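# Insert the peg fully into the block inside the box

## Task

Push the peg completely into the hole of the block that sits on the floor of the open box.

## Robot and tools

Robot: two 6-joint arms, left_arm and right_arm, each with a parallel two-finger gripper. Every joint list uses this order: waist, shoulder, elbow, wrist pitch, wrist yaw, wrist roll. Stated ranges in rad: waist -2.618 to 3.054, shoulder 0.000 to 3.142, elbow 0.000 to 3.142, wrist pitch -1.571 to 1.571, wrist yaw -1.571 to 1.571, wrist roll -2.094 to 2.094. The true end of a joint may sit up to 0.059 rad either way from these. A call is rejected if a target goes over 0.059 rad beyond a range end and also further out than the joint currently is. A joint driven into its real end is clipped there, and the result may print "joint sent to its limit"; no such line does not prove there is more room.

Frames: the scene frame has its origin at table-top height, midway between the nominal arm bases, +z up, +x out over the table, left_arm on the +y side (image left/right is unrelated). Calibrated bases in the scene frame: left_arm at (+0.014, +0.181, +0.187) m, quat_wxyz (+0.999, -0.036, +0.003, -0.023); right_arm at (-0.043, -0.183, +0.187) m, quat_wxyz (+0.999, +0.036, +0.002, -0.015). Each arm reports end_effector_position (m) and end_effector_quat_wxyz in its own base frame; fixed cameras and the table use the scene frame. The reported hand pose can be off by a few cm, worse at long reach. end_effector_position is the point between the finger pads, roughly 1 cm short of the fingertips; fingers point along gripper +z and open along its y axis.

Row layout (used by all motion tools): 14 plain numbers, always both arms: left_arm's 6 absolute joint target angles in rad plus its opening, then right_arm's 6 angles plus its opening. Opening is an absolute command from -1 (closed) to +1 (fully open). To keep one arm still, repeat its "Joint targets" angles and its current tool command; a 0 for the gripper is a real command, not 'no change'.

execute_actions(actions, cameras): actions is a list of actions; each action is a table of up to 15 rows, one row per control step of 1/30 s; if fewer than 15 rows, the last row is held for the remaining steps. An empty list just returns state and images. cameras picks images: omitted, null or ["all"] gives all, [] none; an unknown name invalidates the call. Cameras: cam_head_left, cam_head_right, cam_left_wrist, cam_right_wrist, each 672x504.

move(target, speed, blend, opening_speed, blocking, cameras): target is one row or a list of up to 15 rows of absolute joint angles; all joints travel together, so the hand follows a curve, and nothing is avoided. speed is rad/s for the joint with the longest way, 0.01 to 12.57, default 0.5, one value or one per target. blend (rad) rounds corners at intermediate targets; 0 stops at each. opening_speed (units per second on the -1..+1 scale, at least 0.2) ramps the gripper. blocking=false returns after about 0.5 s while the motion continues; a new move then replaces it. Paths take at least 0.5 s; over 10 s they fall short. The result adds a "move:" line: done (within 0.035 rad and at rest), off_target, moving, held or fault, plus limits=held if steps were withheld. Faster moves and targets deeper past a contact hit and press harder.

wait(seconds 0 to 10) lets time pass holding the last command. stop brakes a running move. zoom_image(camera, region [x0, y0, x1, y1] in pixels, top-left origin, at most 504x504) enlarges part of that camera's latest image. read_manual gives licence texts only. finished_scene(scene) ends the current scene irreversibly, given its number; the peg must stay inserted without the robot holding it.

Motion limits: per step, each joint target is kept within 0.339 rad (waist, shoulder, elbow) or 2.2 rad (wrist joints) of its measured angle; if targets would put a gripper over 200 mm from where it is, that arm's targets are scaled back. Friction and gravity can leave joints short of or past the command; tiny turns may not happen. An unfinished motion must be re-commanded.

Result lines: Joint positions and Joint velocities per arm (rad, rad/s), each ending with the finger gap in m (0.093 fully open) and its rate; "within noise" means at rest. Joint targets shows current drive targets; Tool commands the gripper commands. Joint torques are total drive output in N m, positive toward larger angles, with per-arm offsets; joints 1 to 3 wrap at ±28. Action results also list joint angles at some steps. "joint command not followed" means the clearance check altered targets.

Gripping: grip_measured uses the command scale. Pads meet near -0.94; an object of width w mm reads about -0.94 + 0.0208 w. Commanding at least 0.24 below that reading grips a rigid flat part at full force (about 50 to 65 N per pad). Keep sending the same number to hold; send well above the width reading to release. A reading below -0.94 alone does not confirm a grip on a thin part.

Avoid: dropping the peg, releasing it while moving, fast impacts, forcing it into the hole, knocking anything off the table, arms touching or one gripper closing on the other's fingers (this can end the scene). Loose objects may get a brief push now and then. Motors heat when holding loads, stretched out, or pushing at something unreachable: MOTOR HOT at 75 °C, a fold-and-idle fault at 90 °C, collapse at 100 °C.

Each tool is called by a JSON object that holds its "api" and its "payload", one argument or row to a line.

## Session

{"api": "execute_actions", "payload": {
  "actions": []
}}

Scene clock: 0.00 s.
left_arm: end_effector_position=(+0.3904, +0.0034, +0.0750) grip_measured=+1.000 end_effector_quat_wxyz=(+0.533, -0.034, +0.845, +0.014) | right_arm: end_effector_position=(+0.3826, -0.0317, +0.0874) grip_measured=+1.000 end_effector_quat_wxyz=(+0.563, +0.077, +0.822, -0.048)
Joint positions: left_arm=[-0.028 1.554 0.413 0.692 -0.086 -0.054 0.093] | right_arm=[-0.016 1.525 0.358 0.792 0.152 0.068 0.093]
Joint velocities: within noise
Joint torques (N m): no reading
Heat: left arm: 32 °C; right arm: 30 °C.
Joint targets: left_arm=[-0.028 1.547 0.422 0.695 -0.086 -0.054] | right_arm=[-0.016 1.516 0.368 0.802 0.152 0.068]
Tool commands: left_gripper/opening=+1.0 right_gripper/opening=+1.0

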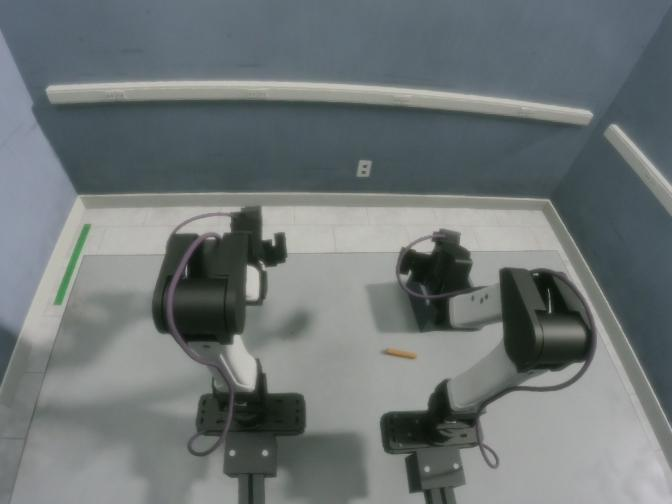

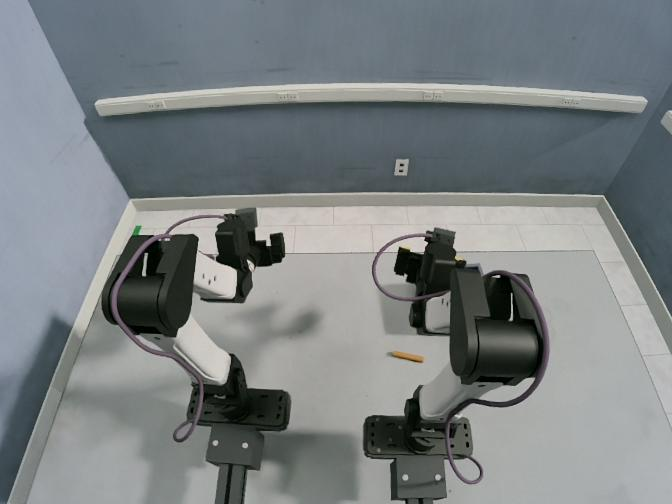

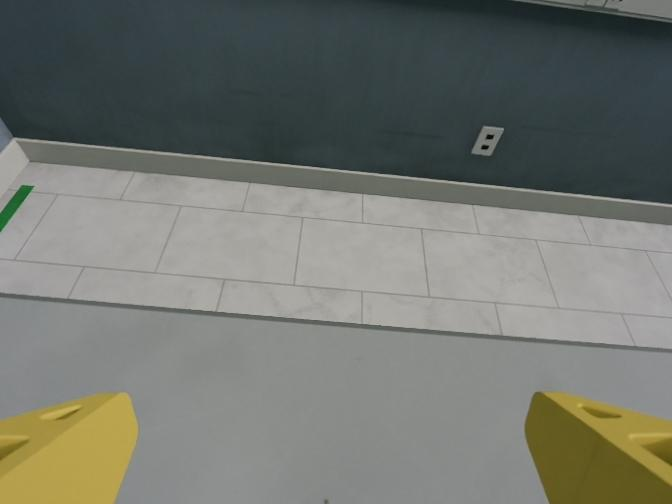

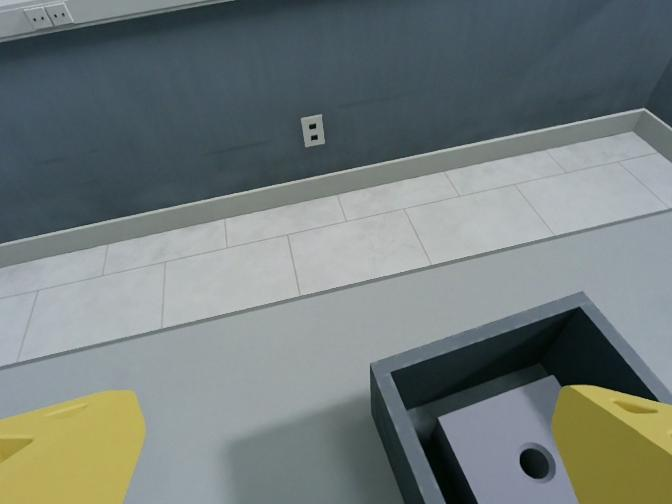

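{"api": "move", "payload": {
  "target": [-0.028,1.547,0.422,0.695,-0.086,-0.054,1,0,1.611,1.232,-1.192,0.072,0,1]
}}

{"api": "zoom_image", "payload": {
  "camera": "cam_head_right",
  "region": [340, 220, 500, 400]
}}

Scene clock: 44.43 s.
left_arm: end_effector_position=(+0.3904, +0.0034, +0.0750) grip_measured=+1.000 end_effector_quat_wxyz=(+0.533, -0.034, +0.845, +0.014) | right_arm: end_effector_position=(+0.2727, -0.0159, +0.0954) grip_measured=+1.000 end_effector_quat_wxyz=(-0.007, +0.010, +0.999, -0.040)
Joint positions: left_arm=[-0.028 1.554 0.413 0.692 -0.086 -0.054 0.093] | right_arm=[-0.008 1.597 1.197 -1.184 0.081 0.012 0.093]
Joint velocities: within noise
Joint torques (N m): left_arm=[-0.03 -4.56 5.87 2.2 0 -0.05] | right_arm=[1.4 -4.96 10.36 0.05 -0.03 -0.09]
Heat: left arm: 33 °C; right arm: 33 °C.
Joint targets: left_arm=[-0.028 1.547 0.422 0.695 -0.086 -0.054] | right_arm=[0.000 1.611 1.232 -1.192 0.072 0.000]
move: done

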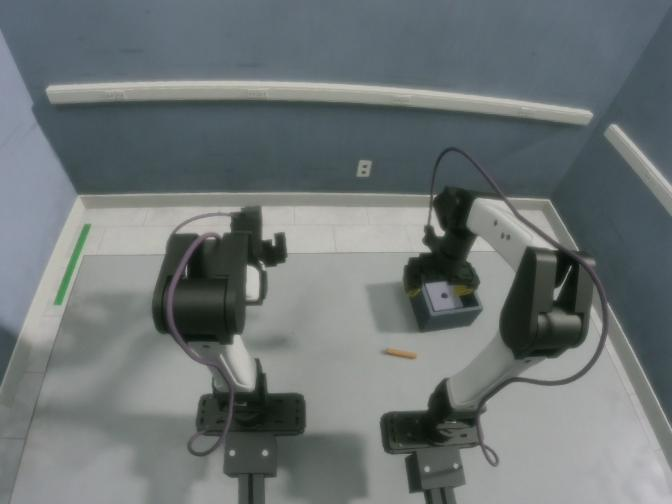

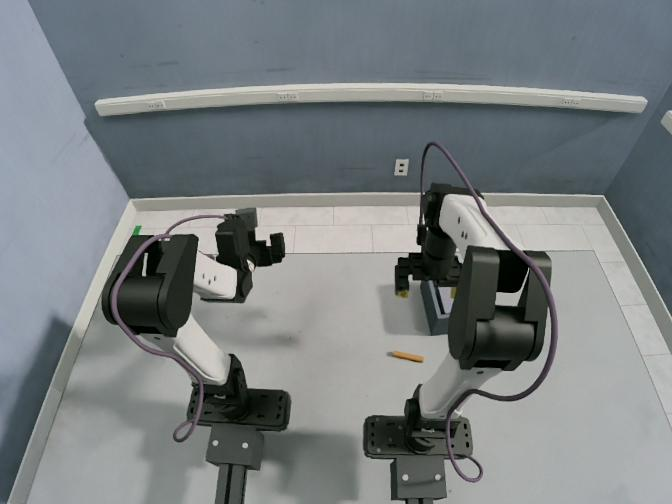

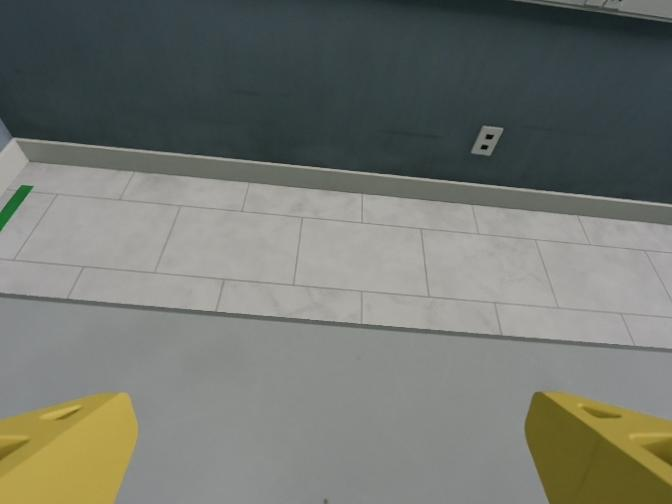

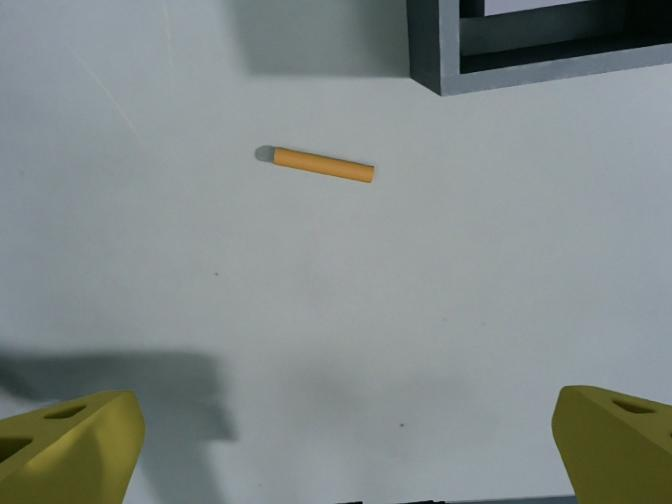

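Scaled by 2.800.

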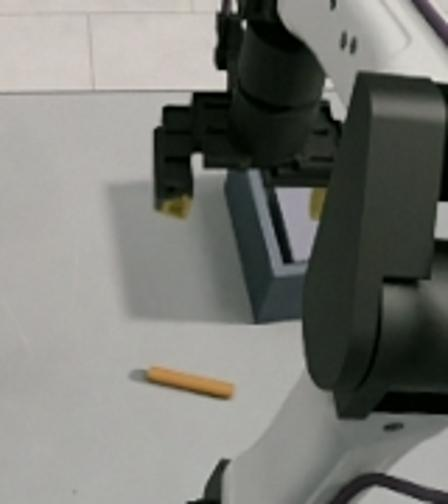

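{"api": "move", "payload": {
  "target": [-0.028,1.547,0.422,0.695,-0.086,-0.054,1,-0.3,1.164,0.899,-0.869,0.072,0,1],
  "speed": 0.8
}}

{"api": "zoom_image", "payload": {
  "camera": "cam_right_wrist",
  "region": [100, 50, 600, 450]
}}

Scene clock: 81.50 s.
left_arm: end_effector_position=(+0.3904, +0.0034, +0.0750) grip_measured=+1.000 end_effector_quat_wxyz=(+0.533, -0.034, +0.845, +0.014) | right_arm: end_effector_position=(+0.2535, -0.0900, +0.1293) grip_measured=+1.000 end_effector_quat_wxyz=(+0.198, +0.156, +0.966, -0.066)
Joint positions: left_arm=[-0.028 1.554 0.413 0.692 -0.086 -0.054 0.093] | right_arm=[-0.293 1.18 0.913 -0.891 0.077 0.011 0.093]
Joint velocities: within noise
Joint torques (N m): left_arm=[-0.01 -4.6 5.9 2.2 -0.02 -0.05] | right_arm=[-0.36 -4.71 6.39 1.14 0.03 -0.05]
Heat: left arm: 33 °C; right arm: 35 °C.
Joint targets: left_arm=[-0.028 1.547 0.422 0.695 -0.086 -0.054] | right_arm=[-0.300 1.164 0.899 -0.869 0.072 0.000]
move: done

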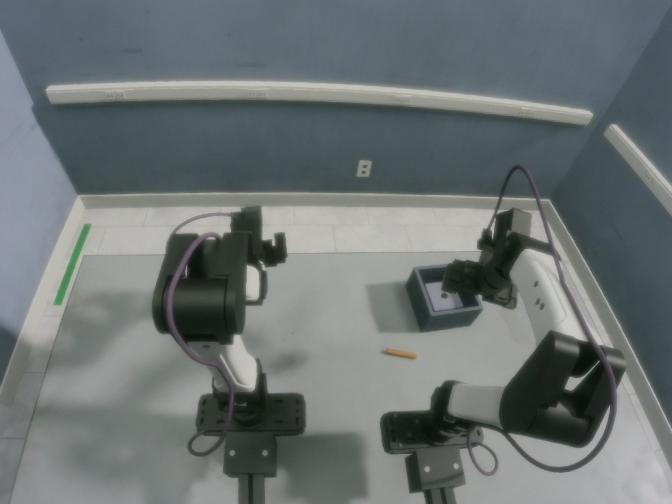

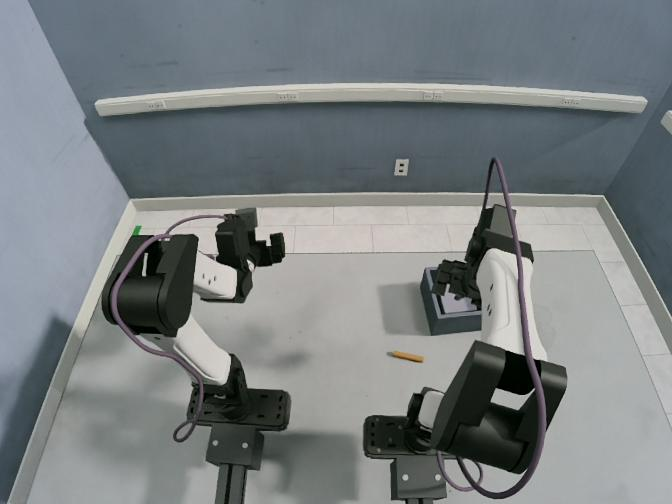

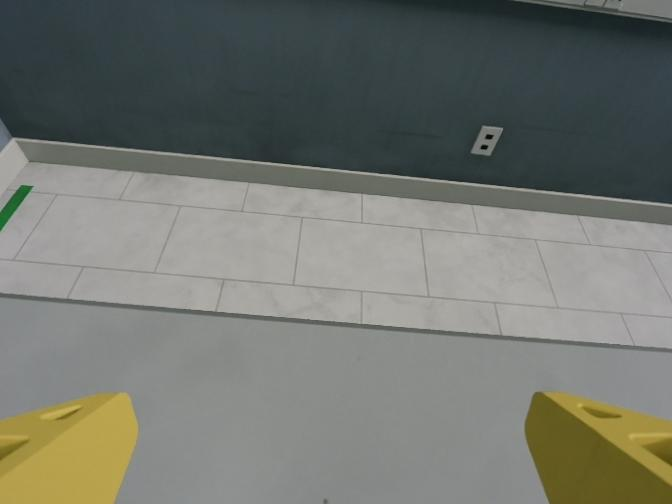

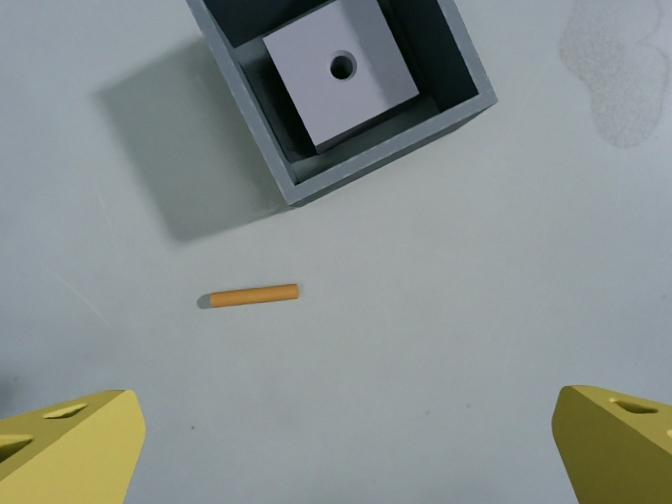

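Scaled by 1.008.

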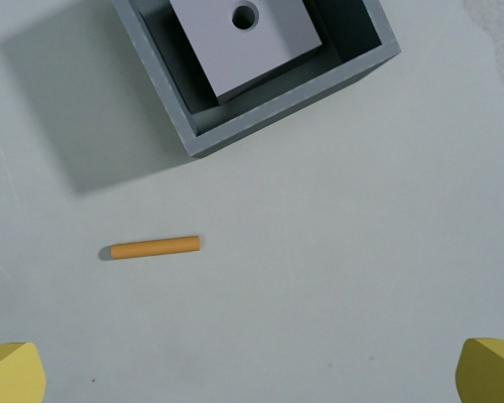

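{"api": "move", "payload": {
  "target": [-0.028,1.547,0.422,0.695,-0.086,-0.054,1,0.225,2.134,0.920,-0.516,0.369,-1.102,0],
  "speed": 0.8
}}

{"api": "zoom_image", "payload": {
  "camera": "cam_right_wrist",
  "region": [100, 50, 600, 504]
}}

{"api": "zoom_image", "payload": {
  "camera": "cam_head_right",
  "region": [340, 220, 500, 400]
}}

{"api": "zoom_image", "payload": {
  "camera": "cam_head_left",
  "region": [340, 220, 500, 400]
}}

Scene clock: 134.63 s.
left_arm: end_effector_position=(+0.3904, +0.0034, +0.0750) grip_measured=+1.000 end_effector_quat_wxyz=(+0.533, -0.034, +0.845, +0.014) | right_arm: end_effector_position=(+0.2681, -0.0012, -0.0989) grip_measured=+0.002 end_effector_quat_wxyz=(-0.153, -0.609, +0.767, -0.128)
Joint positions: left_arm=[-0.028 1.554 0.413 0.692 -0.086 -0.054 0.093] | right_arm=[0.221 2.127 0.912 -0.529 0.364 -1.089 0.045]
Joint velocities: within noise
Joint torques (N m): left_arm=[-0.01 -4.6 5.9 2.21 -0.01 -0.04] | right_arm=[0.91 -7.43 4.71 -0.03 0.18 -0.07]
Heat: left arm: 34 °C; right arm: 34 °C.
Joint targets: left_arm=[-0.028 1.547 0.422 0.695 -0.086 -0.054] | right_arm=[0.225 2.134 0.920 -0.516 0.369 -1.102]
move: done

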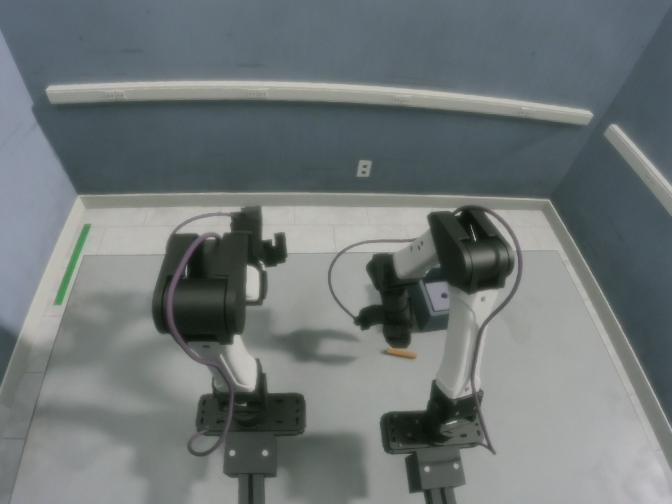

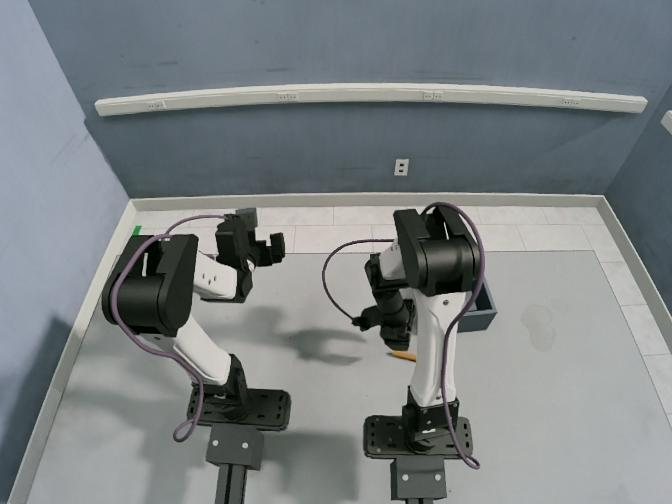

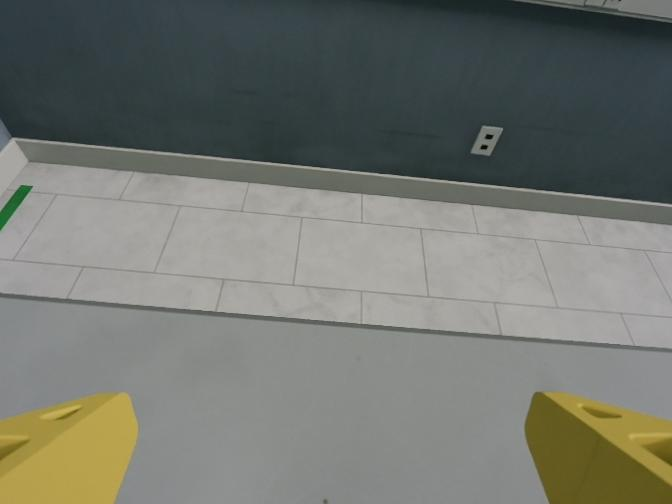

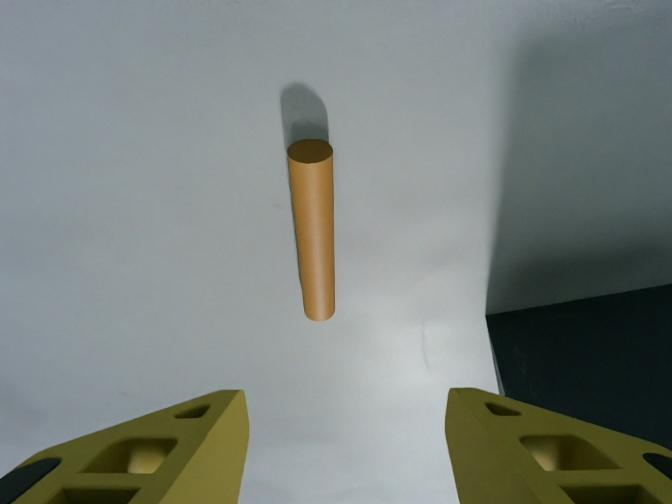

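Scaled by 1.008.

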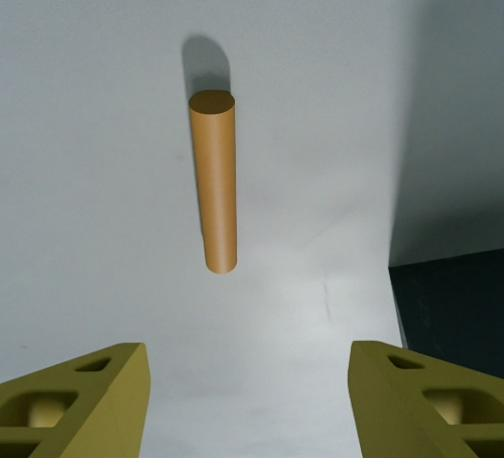

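Scaled by 2.800.

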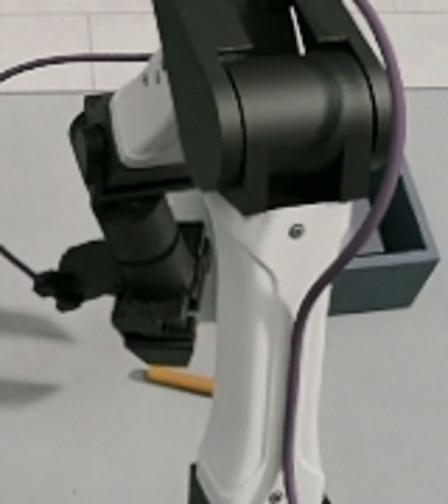

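Scaled by 2.800.

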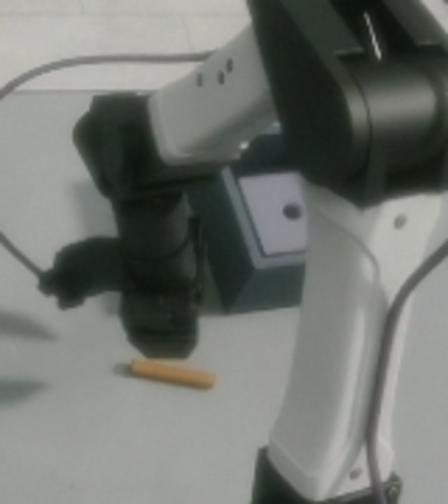

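{"api": "move", "payload": {
  "target": [-0.028,1.547,0.422,0.695,-0.086,-0.054,1,0.264,2.284,0.893,-0.354,0.363,-1.060,0],
  "speed": 0.8
}}

{"api": "zoom_image", "payload": {
  "camera": "cam_head_left",
  "region": [340, 300, 460, 400]
}}

Scene clock: 149.03 s.
left_arm: end_effector_position=(+0.3904, +0.0034, +0.0750) grip_measured=+1.000 end_effector_quat_wxyz=(+0.533, -0.034, +0.845, +0.014) | right_arm: end_effector_position=(+0.2645, +0.0074, -0.1417) grip_measured=+0.002 end_effector_quat_wxyz=(-0.149, -0.617, +0.762, -0.133)
Joint positions: left_arm=[-0.028 1.554 0.413 0.692 -0.086 -0.054 0.093] | right_arm=[0.257 2.275 0.9 -0.368 0.365 -1.072 0.045]
Joint velocities: within noise
Joint torques (N m): left_arm=[0.01 -4.59 5.93 2.18 -0.01 -0.04] | right_arm=[1.43 -7.45 2.5 -0.08 0.16 0.17]
Heat: left arm: 35 °C; right arm: 33 °C.
Joint targets: left_arm=[-0.028 1.547 0.422 0.695 -0.086 -0.054] | right_arm=[0.264 2.284 0.893 -0.354 0.363 -1.060]
move: done

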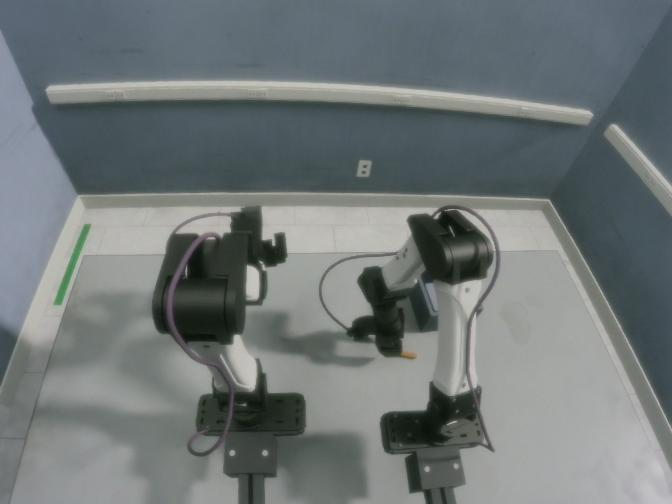

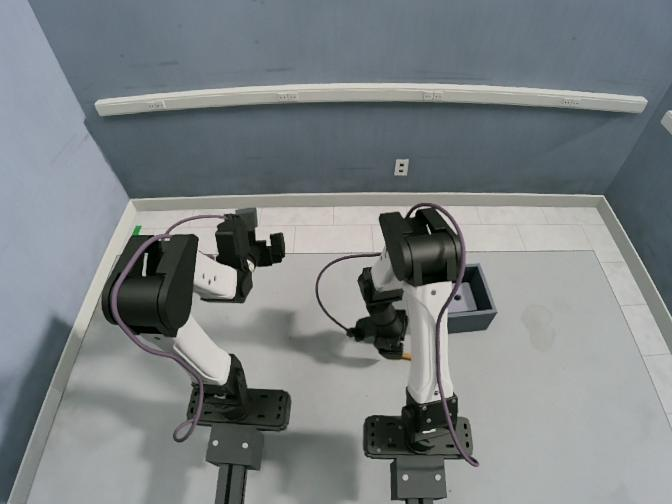

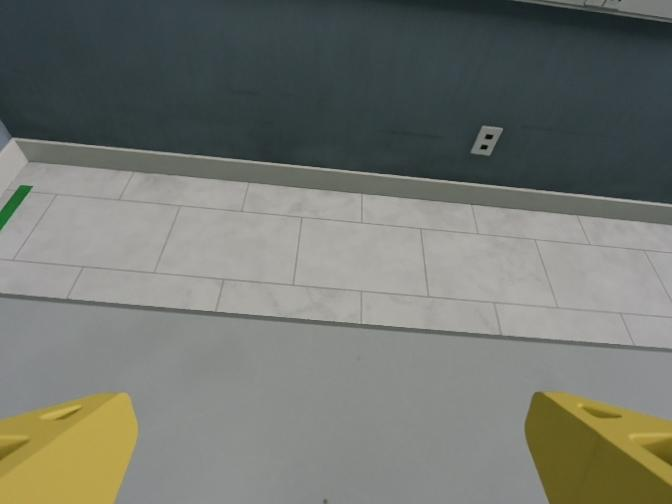

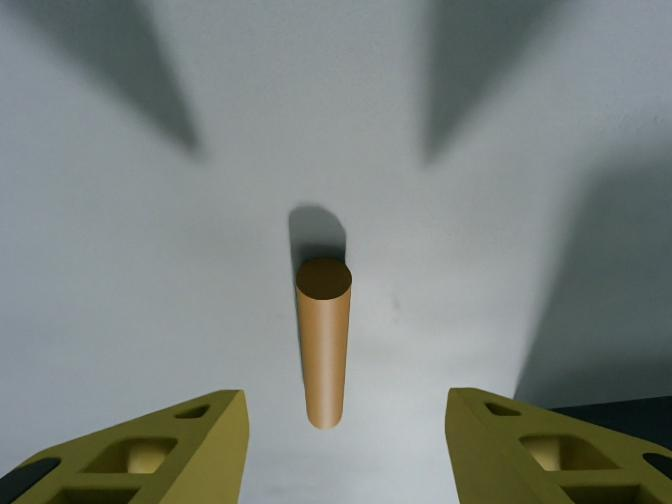

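Scaled by 4.200.

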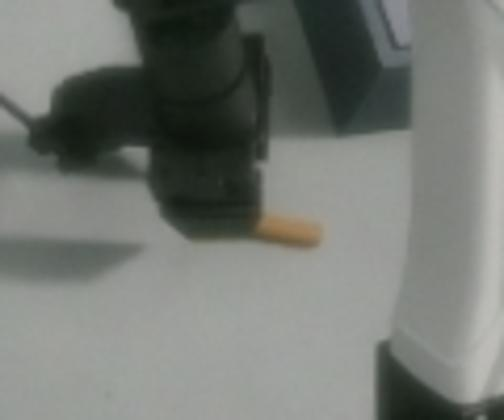

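{"api": "move", "payload": {
  "target": [-0.028,1.547,0.422,0.695,-0.086,-0.054,1,0.240,2.349,0.867,-0.254,0.367,-1.085,0],
  "speed": 0.5,
  "cameras": ["cam_right_wrist","cam_head_left"]
}}

{"api": "zoom_image", "payload": {
  "camera": "cam_head_left",
  "region": [340, 300, 460, 400]
}}

Scene clock: 159.27 s.
left_arm: end_effector_position=(+0.3904, +0.0034, +0.0750) grip_measured=+1.000 end_effector_quat_wxyz=(+0.533, -0.034, +0.845, +0.014) | right_arm: end_effector_position=(+0.2592, +0.0033, -0.1618) grip_measured=+0.002 end_effector_quat_wxyz=(-0.145, -0.613, +0.765, -0.134)
Joint positions: left_arm=[-0.028 1.554 0.413 0.692 -0.086 -0.054 0.093] | right_arm=[0.247 2.337 0.874 -0.268 0.365 -1.074 0.045]
Joint velocities: within noise
Joint torques (N m): left_arm=[-0.08 -4.64 5.82 2.21 -0.02 -0.06] | right_arm=[0.21 -7.3 1.78 -0.04 0.17 -0.06]
Heat: left arm: 35 °C; right arm: 33 °C.
Joint targets: left_arm=[-0.028 1.547 0.422 0.695 -0.086 -0.054] | right_arm=[0.240 2.349 0.867 -0.254 0.367 -1.085]
move: done
Images, in order (width x height): cam_head_left 672x504, cam_right_wrist 672x504.

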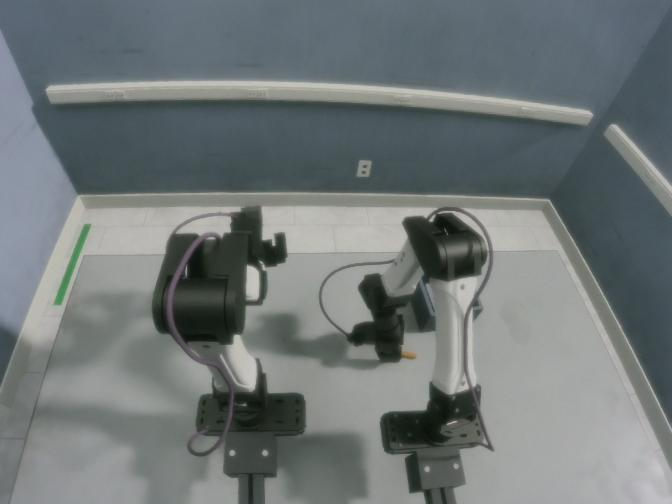

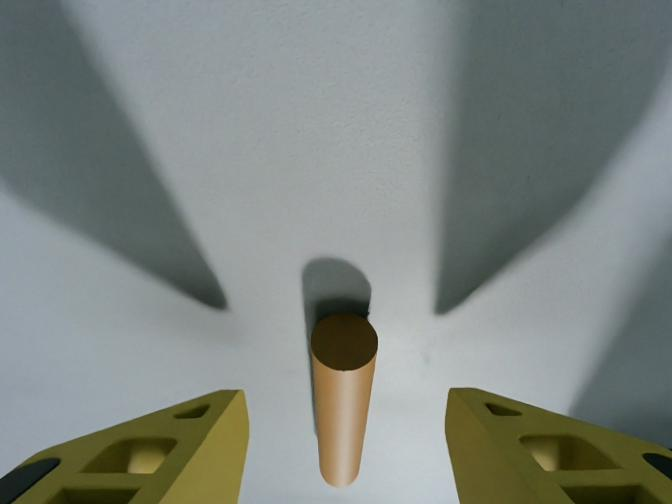

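Scaled by 4.200.

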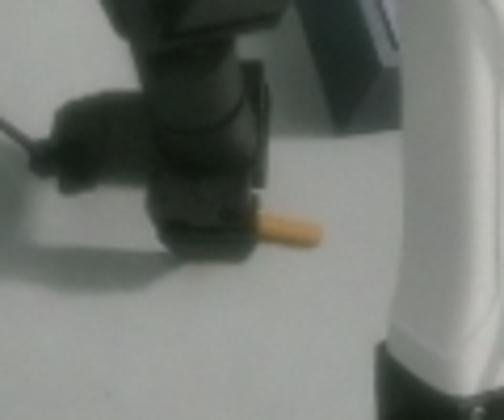

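{"api": "move", "payload": {
  "target": [-0.028,1.547,0.422,0.695,-0.086,-0.054,1,0.240,2.393,0.877,-0.220,0.367,-1.085,0],
  "speed": 0.3,
  "cameras": ["cam_right_wrist","cam_head_left"]
}}

{"api": "zoom_image", "payload": {
  "camera": "cam_head_left",
  "region": [340, 300, 460, 400]
}}

Scene clock: 167.13 s.
left_arm: end_effector_position=(+0.3904, +0.0034, +0.0750) grip_measured=+1.000 end_effector_quat_wxyz=(+0.533, -0.034, +0.845, +0.014) | right_arm: end_effector_position=(+0.2551, +0.0022, -0.1729) grip_measured=+0.002 end_effector_quat_wxyz=(-0.149, -0.613, +0.764, -0.132)
Joint positions: left_arm=[-0.028 1.554 0.413 0.692 -0.086 -0.054 0.093] | right_arm=[0.247 2.38 0.874 -0.234 0.365 -1.074 0.045]
Joint velocities: within noise
Joint torques (N m): left_arm=[-0.03 -4.62 5.91 2.19 0 -0.06] | right_arm=[0.08 -7.21 2.66 -0.03 0.17 -0.08]
Heat: left arm: 35 °C; right arm: 32 °C.
Joint targets: left_arm=[-0.028 1.547 0.422 0.695 -0.086 -0.054] | right_arm=[0.240 2.393 0.877 -0.220 0.367 -1.085]
move: done
Images, in order (width x height): cam_head_left 672x504, cam_right_wrist 672x504.

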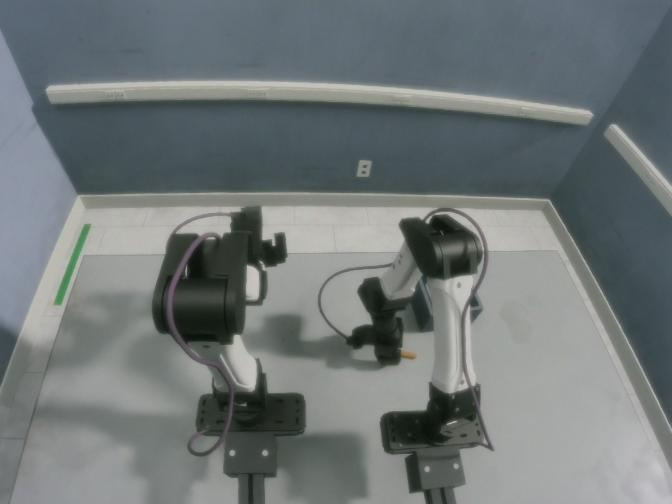

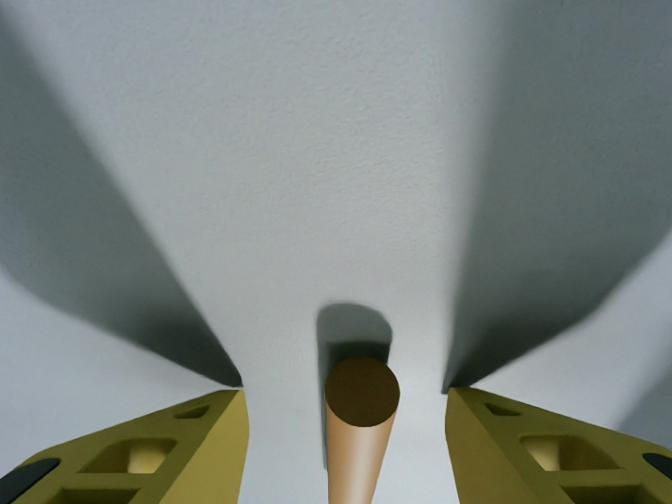

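Scaled by 4.200.

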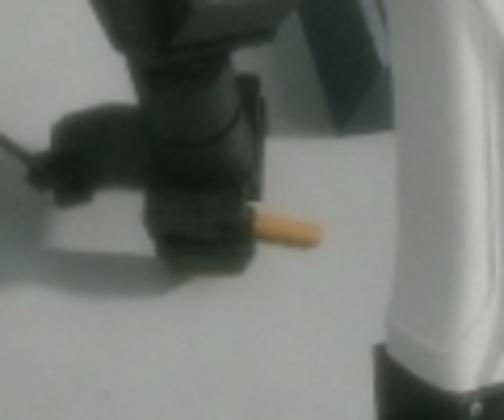

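{"api": "move", "payload": {
  "target": [-0.028,1.547,0.422,0.695,-0.086,-0.054,1,0.240,2.393,0.877,-0.220,0.367,-1.085,-0.95],
  "opening_speed": 1.0,
  "cameras": ["cam_right_wrist"]
}}

Scene clock: 171.90 s.
left_arm: end_effector_position=(+0.3904, +0.0034, +0.0750) grip_measured=+1.000 end_effector_quat_wxyz=(+0.533, -0.034, +0.845, +0.014) | right_arm: end_effector_position=(+0.2552, +0.0023, -0.1729) grip_measured=-0.795 end_effector_quat_wxyz=(-0.149, -0.613, +0.764, -0.133)
Joint positions: left_arm=[-0.028 1.554 0.413 0.692 -0.086 -0.054 0.093] | right_arm=[0.247 2.38 0.874 -0.233 0.365 -1.074 0.007]
Joint velocities: within noise
Joint torques (N m): left_arm=[-0.02 -4.62 5.93 2.19 -0.02 -0.05] | right_arm=[0.05 -7.17 2.54 -0.04 0.19 -0.07]
Heat: left arm: 35 °C; right arm: 32 °C.
Joint targets: left_arm=[-0.028 1.547 0.422 0.695 -0.086 -0.054] | right_arm=[0.240 2.393 0.877 -0.220 0.367 -1.085]
move: done
Images, in order (width x height): cam_right_wrist 672x504.

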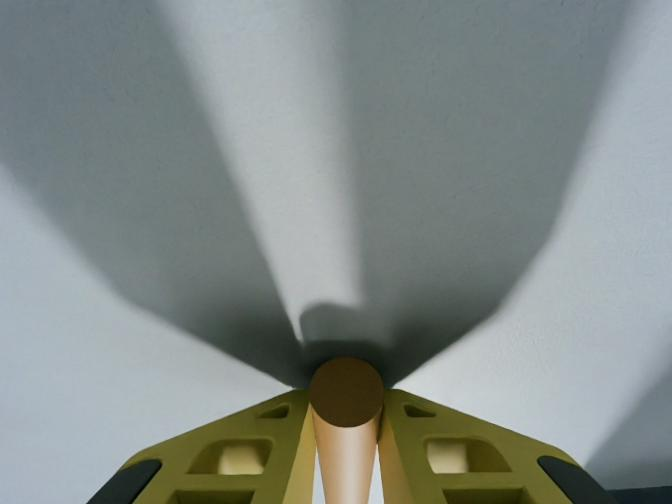

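{"api": "move", "payload": {
  "target": [
    [-0.028,1.547,0.422,0.695,-0.086,-0.054,1,0.240,2.134,0.920,-0.516,0.367,-1.085,-0.95],
    [-0.028,1.547,0.422,0.695,-0.086,-0.054,1,0.2,1.7,0.7,-0.3,0.3,-1.0,-0.95],
    [-0.028,1.547,0.422,0.695,-0.086,-0.054,1,-0.4,1.841,0.303,1.240,0,-0.068,-0.95]
  ],
  "speed": 0.9,
  "blend": 0.1
}}

{"api": "zoom_image", "payload": {
  "camera": "cam_head_left",
  "region": [380, 200, 540, 360]
}}

{"api": "zoom_image", "payload": {
  "camera": "cam_head_right",
  "region": [380, 200, 540, 360]
}}

Scene clock: 203.23 s.
left_arm: end_effector_position=(+0.3904, +0.0034, +0.0750) grip_measured=+1.000 end_effector_quat_wxyz=(+0.533, -0.034, +0.845, +0.014) | right_arm: end_effector_position=(+0.3616, -0.1524, +0.0556) grip_measured=-0.811 end_effector_quat_wxyz=(+0.575, +0.128, +0.795, -0.145)
Joint positions: left_arm=[-0.028 1.554 0.413 0.692 -0.086 -0.054 0.093] | right_arm=[-0.394 1.829 0.314 1.214 0.013 -0.083 0.006]
Joint velocities: within noise
Joint torques (N m): left_arm=[-0.01 -4.57 5.91 2.2 0 -0.05] | right_arm=[0.08 -4.92 3.04 2.24 -0.11 0.2]
Heat: left arm: 36 °C; right arm: 32 °C.
Joint targets: left_arm=[-0.028 1.547 0.422 0.695 -0.086 -0.054] | right_arm=[-0.400 1.841 0.303 1.240 0.000 -0.068]
move: done

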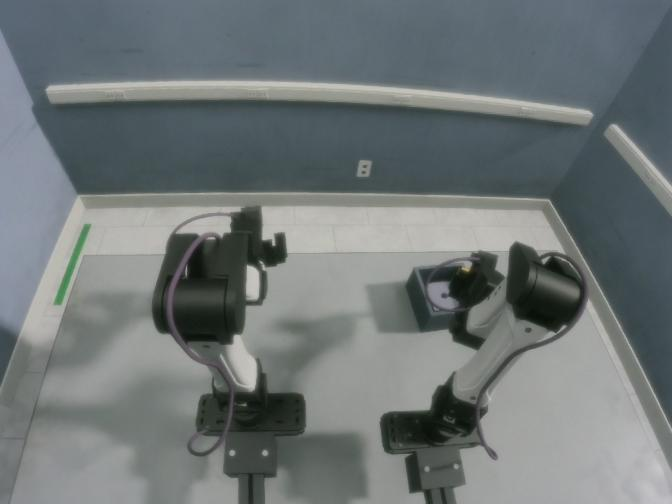

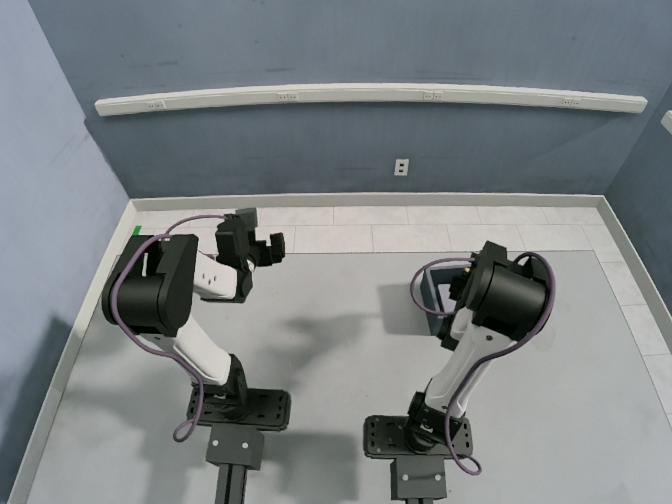

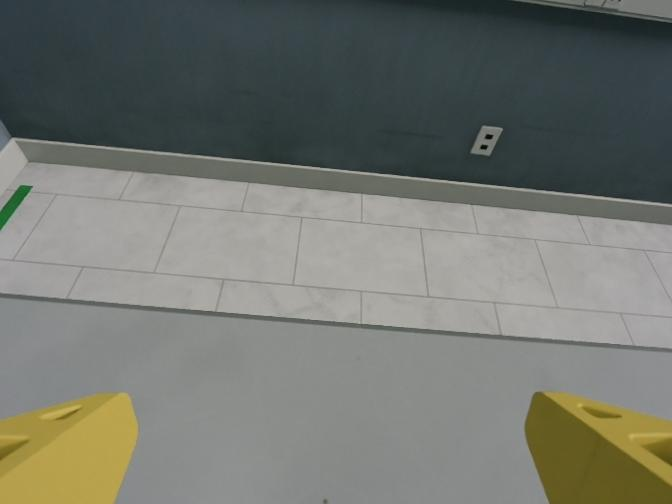

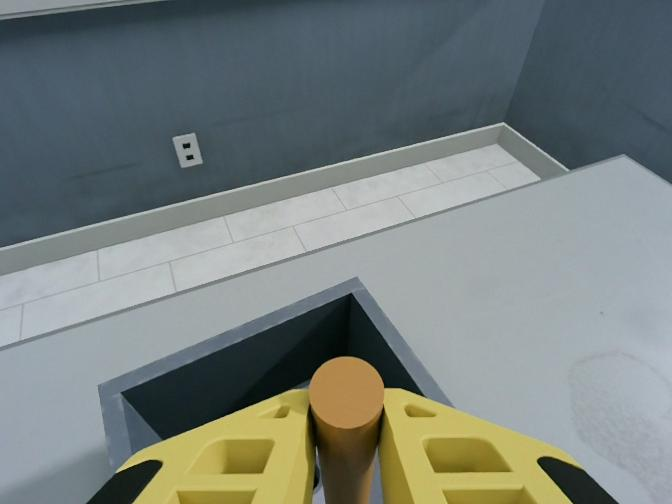

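Scaled by 3.150.

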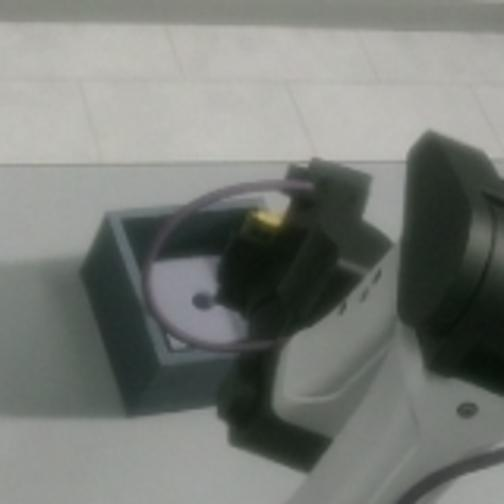

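Scaled by 3.150.

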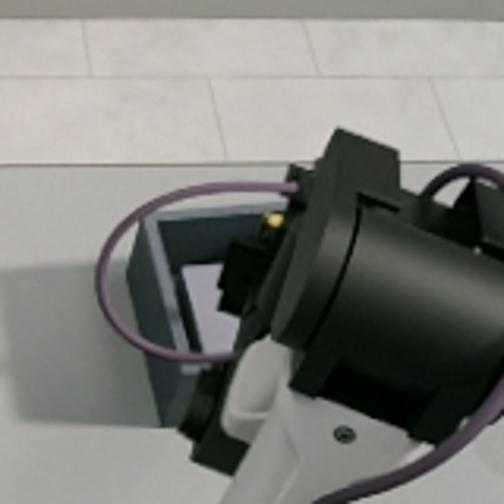

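{"api": "zoom_image", "payload": {
  "camera": "cam_right_wrist",
  "region": [230, 340, 430, 504]
}}

Scaled by 2.520.

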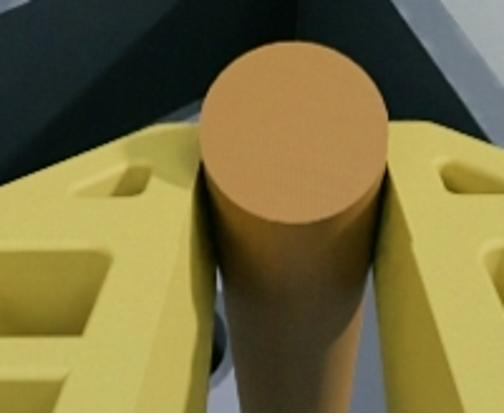

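{"api": "move", "payload": {
  "target": [-0.028,1.547,0.422,0.695,-0.086,-0.054,1,-0.322,1.632,1.229,-0.697,0.065,-0.03,-0.95],
  "speed": 0.9,
  "cameras": ["cam_right_wrist","cam_head_left"]
}}

{"api": "zoom_image", "payload": {
  "camera": "cam_right_wrist",
  "region": [180, 80, 500, 400]
}}

Scene clock: 238.20 s.
left_arm: end_effector_position=(+0.3904, +0.0034, +0.0750) grip_measured=+1.000 end_effector_quat_wxyz=(+0.533, -0.034, +0.845, +0.014) | right_arm: end_effector_position=(+0.3619, -0.1343, +0.0962) grip_measured=-0.811 end_effector_quat_wxyz=(+0.192, +0.146, +0.968, -0.065)
Joint positions: left_arm=[-0.028 1.554 0.413 0.692 -0.086 -0.054 0.093] | right_arm=[-0.33 1.665 1.195 -0.695 0.059 -0.042 0.006]
Joint velocities: within noise
Joint torques (N m): left_arm=[-0.01 -4.63 5.89 2.19 -0.01 -0.05] | right_arm=[1.37 -10.54 11.11 0.89 0.1 0.18]
Heat: left arm: 36 °C; right arm: 33 °C.
Joint targets: left_arm=[-0.028 1.547 0.422 0.695 -0.086 -0.054] | right_arm=[-0.322 1.632 1.229 -0.697 0.065 -0.030]
move: done
Images, in order (width x height): cam_head_left 672x504, cam_right_wrist 672x504.

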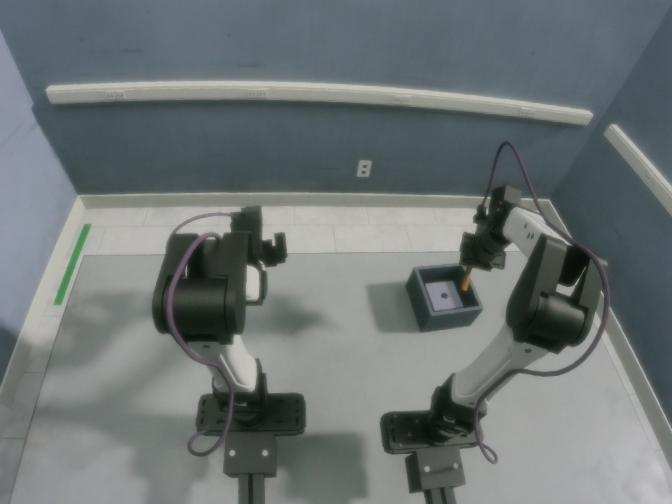

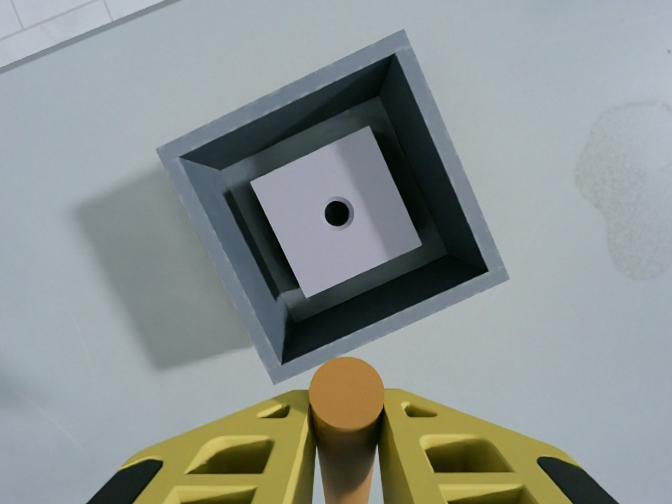

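Scaled by 1.575.

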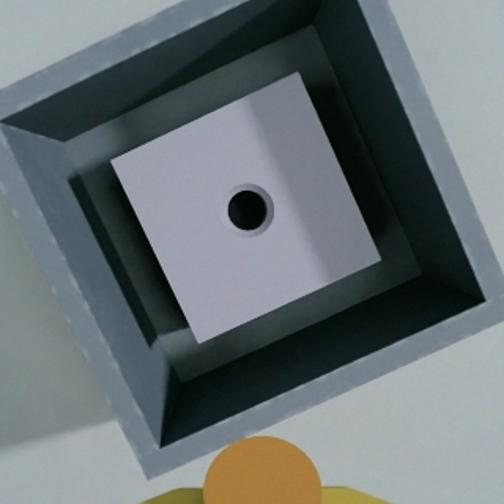

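{"api": "move", "payload": {
  "target": [
    [-0.028,1.547,0.422,0.695,-0.086,-0.054,1,-0.36,1.922,0.412,1.209,-0.01,-0.055,-0.95]
  ],
  "speed": 0.9,
  "cameras": ["cam_right_wrist","cam_head_left"]
}}

{"api": "zoom_image", "payload": {
  "camera": "cam_head_left",
  "region": [390, 220, 510, 340]
}}

{"api": "zoom_image", "payload": {
  "camera": "cam_right_wrist",
  "region": [230, 340, 430, 504]
}}

Scene clock: 281.60 s.
left_arm: end_effector_position=(+0.3904, +0.0034, +0.0750) grip_measured=+1.000 end_effector_quat_wxyz=(+0.533, -0.034, +0.845, +0.014) | right_arm: end_effector_position=(+0.3929, -0.1450, +0.0500) grip_measured=-0.811 end_effector_quat_wxyz=(+0.579, +0.124, +0.797, -0.118)
Joint positions: left_arm=[-0.028 1.554 0.413 0.692 -0.086 -0.054 0.093] | right_arm=[-0.352 1.911 0.421 1.183 0.003 -0.046 0.006]
Joint velocities: within noise
Joint torques (N m): left_arm=[-0.02 -4.56 5.85 2.19 -0.02 -0.05] | right_arm=[-0.02 -5.9 3.34 2.22 -0.11 -0.07]
Heat: left arm: 37 °C; right arm: 38 °C.
Joint targets: left_arm=[-0.028 1.547 0.422 0.695 -0.086 -0.054] | right_arm=[-0.360 1.922 0.412 1.209 -0.010 -0.055]
move: done
Images, in order (width x height): cam_head_left 672x504, cam_right_wrist 672x504.

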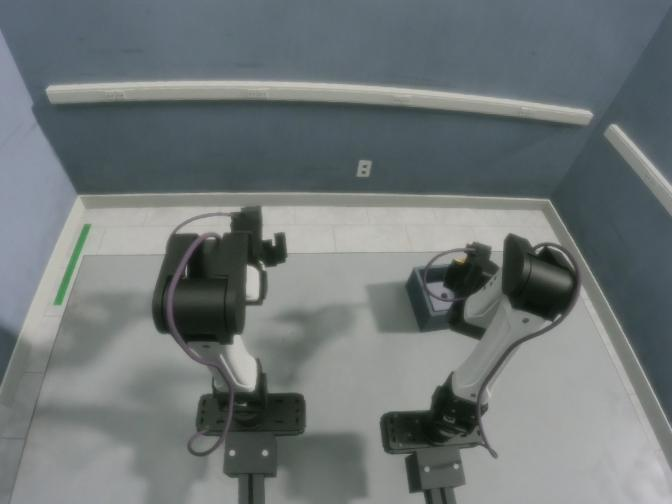

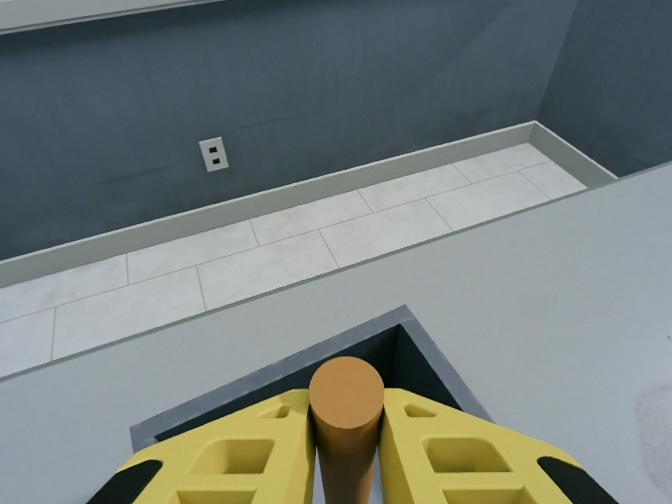

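Scaled by 4.200.

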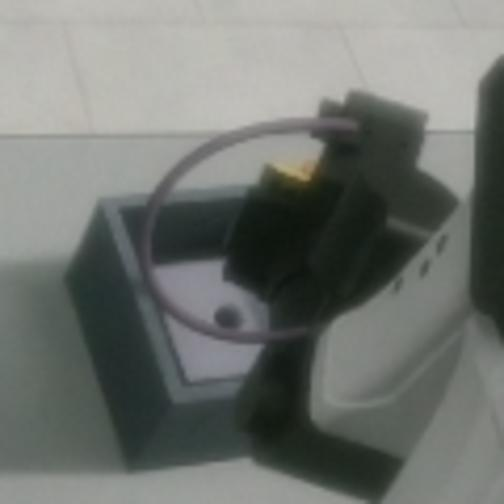

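Scaled by 2.520.

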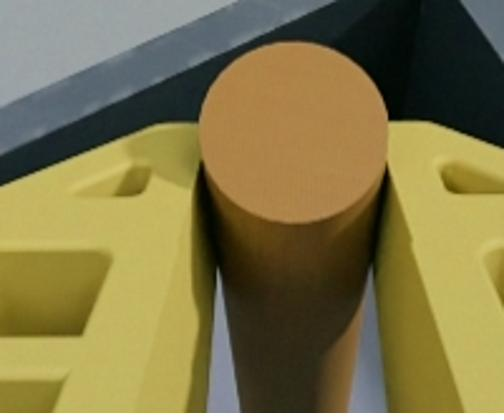

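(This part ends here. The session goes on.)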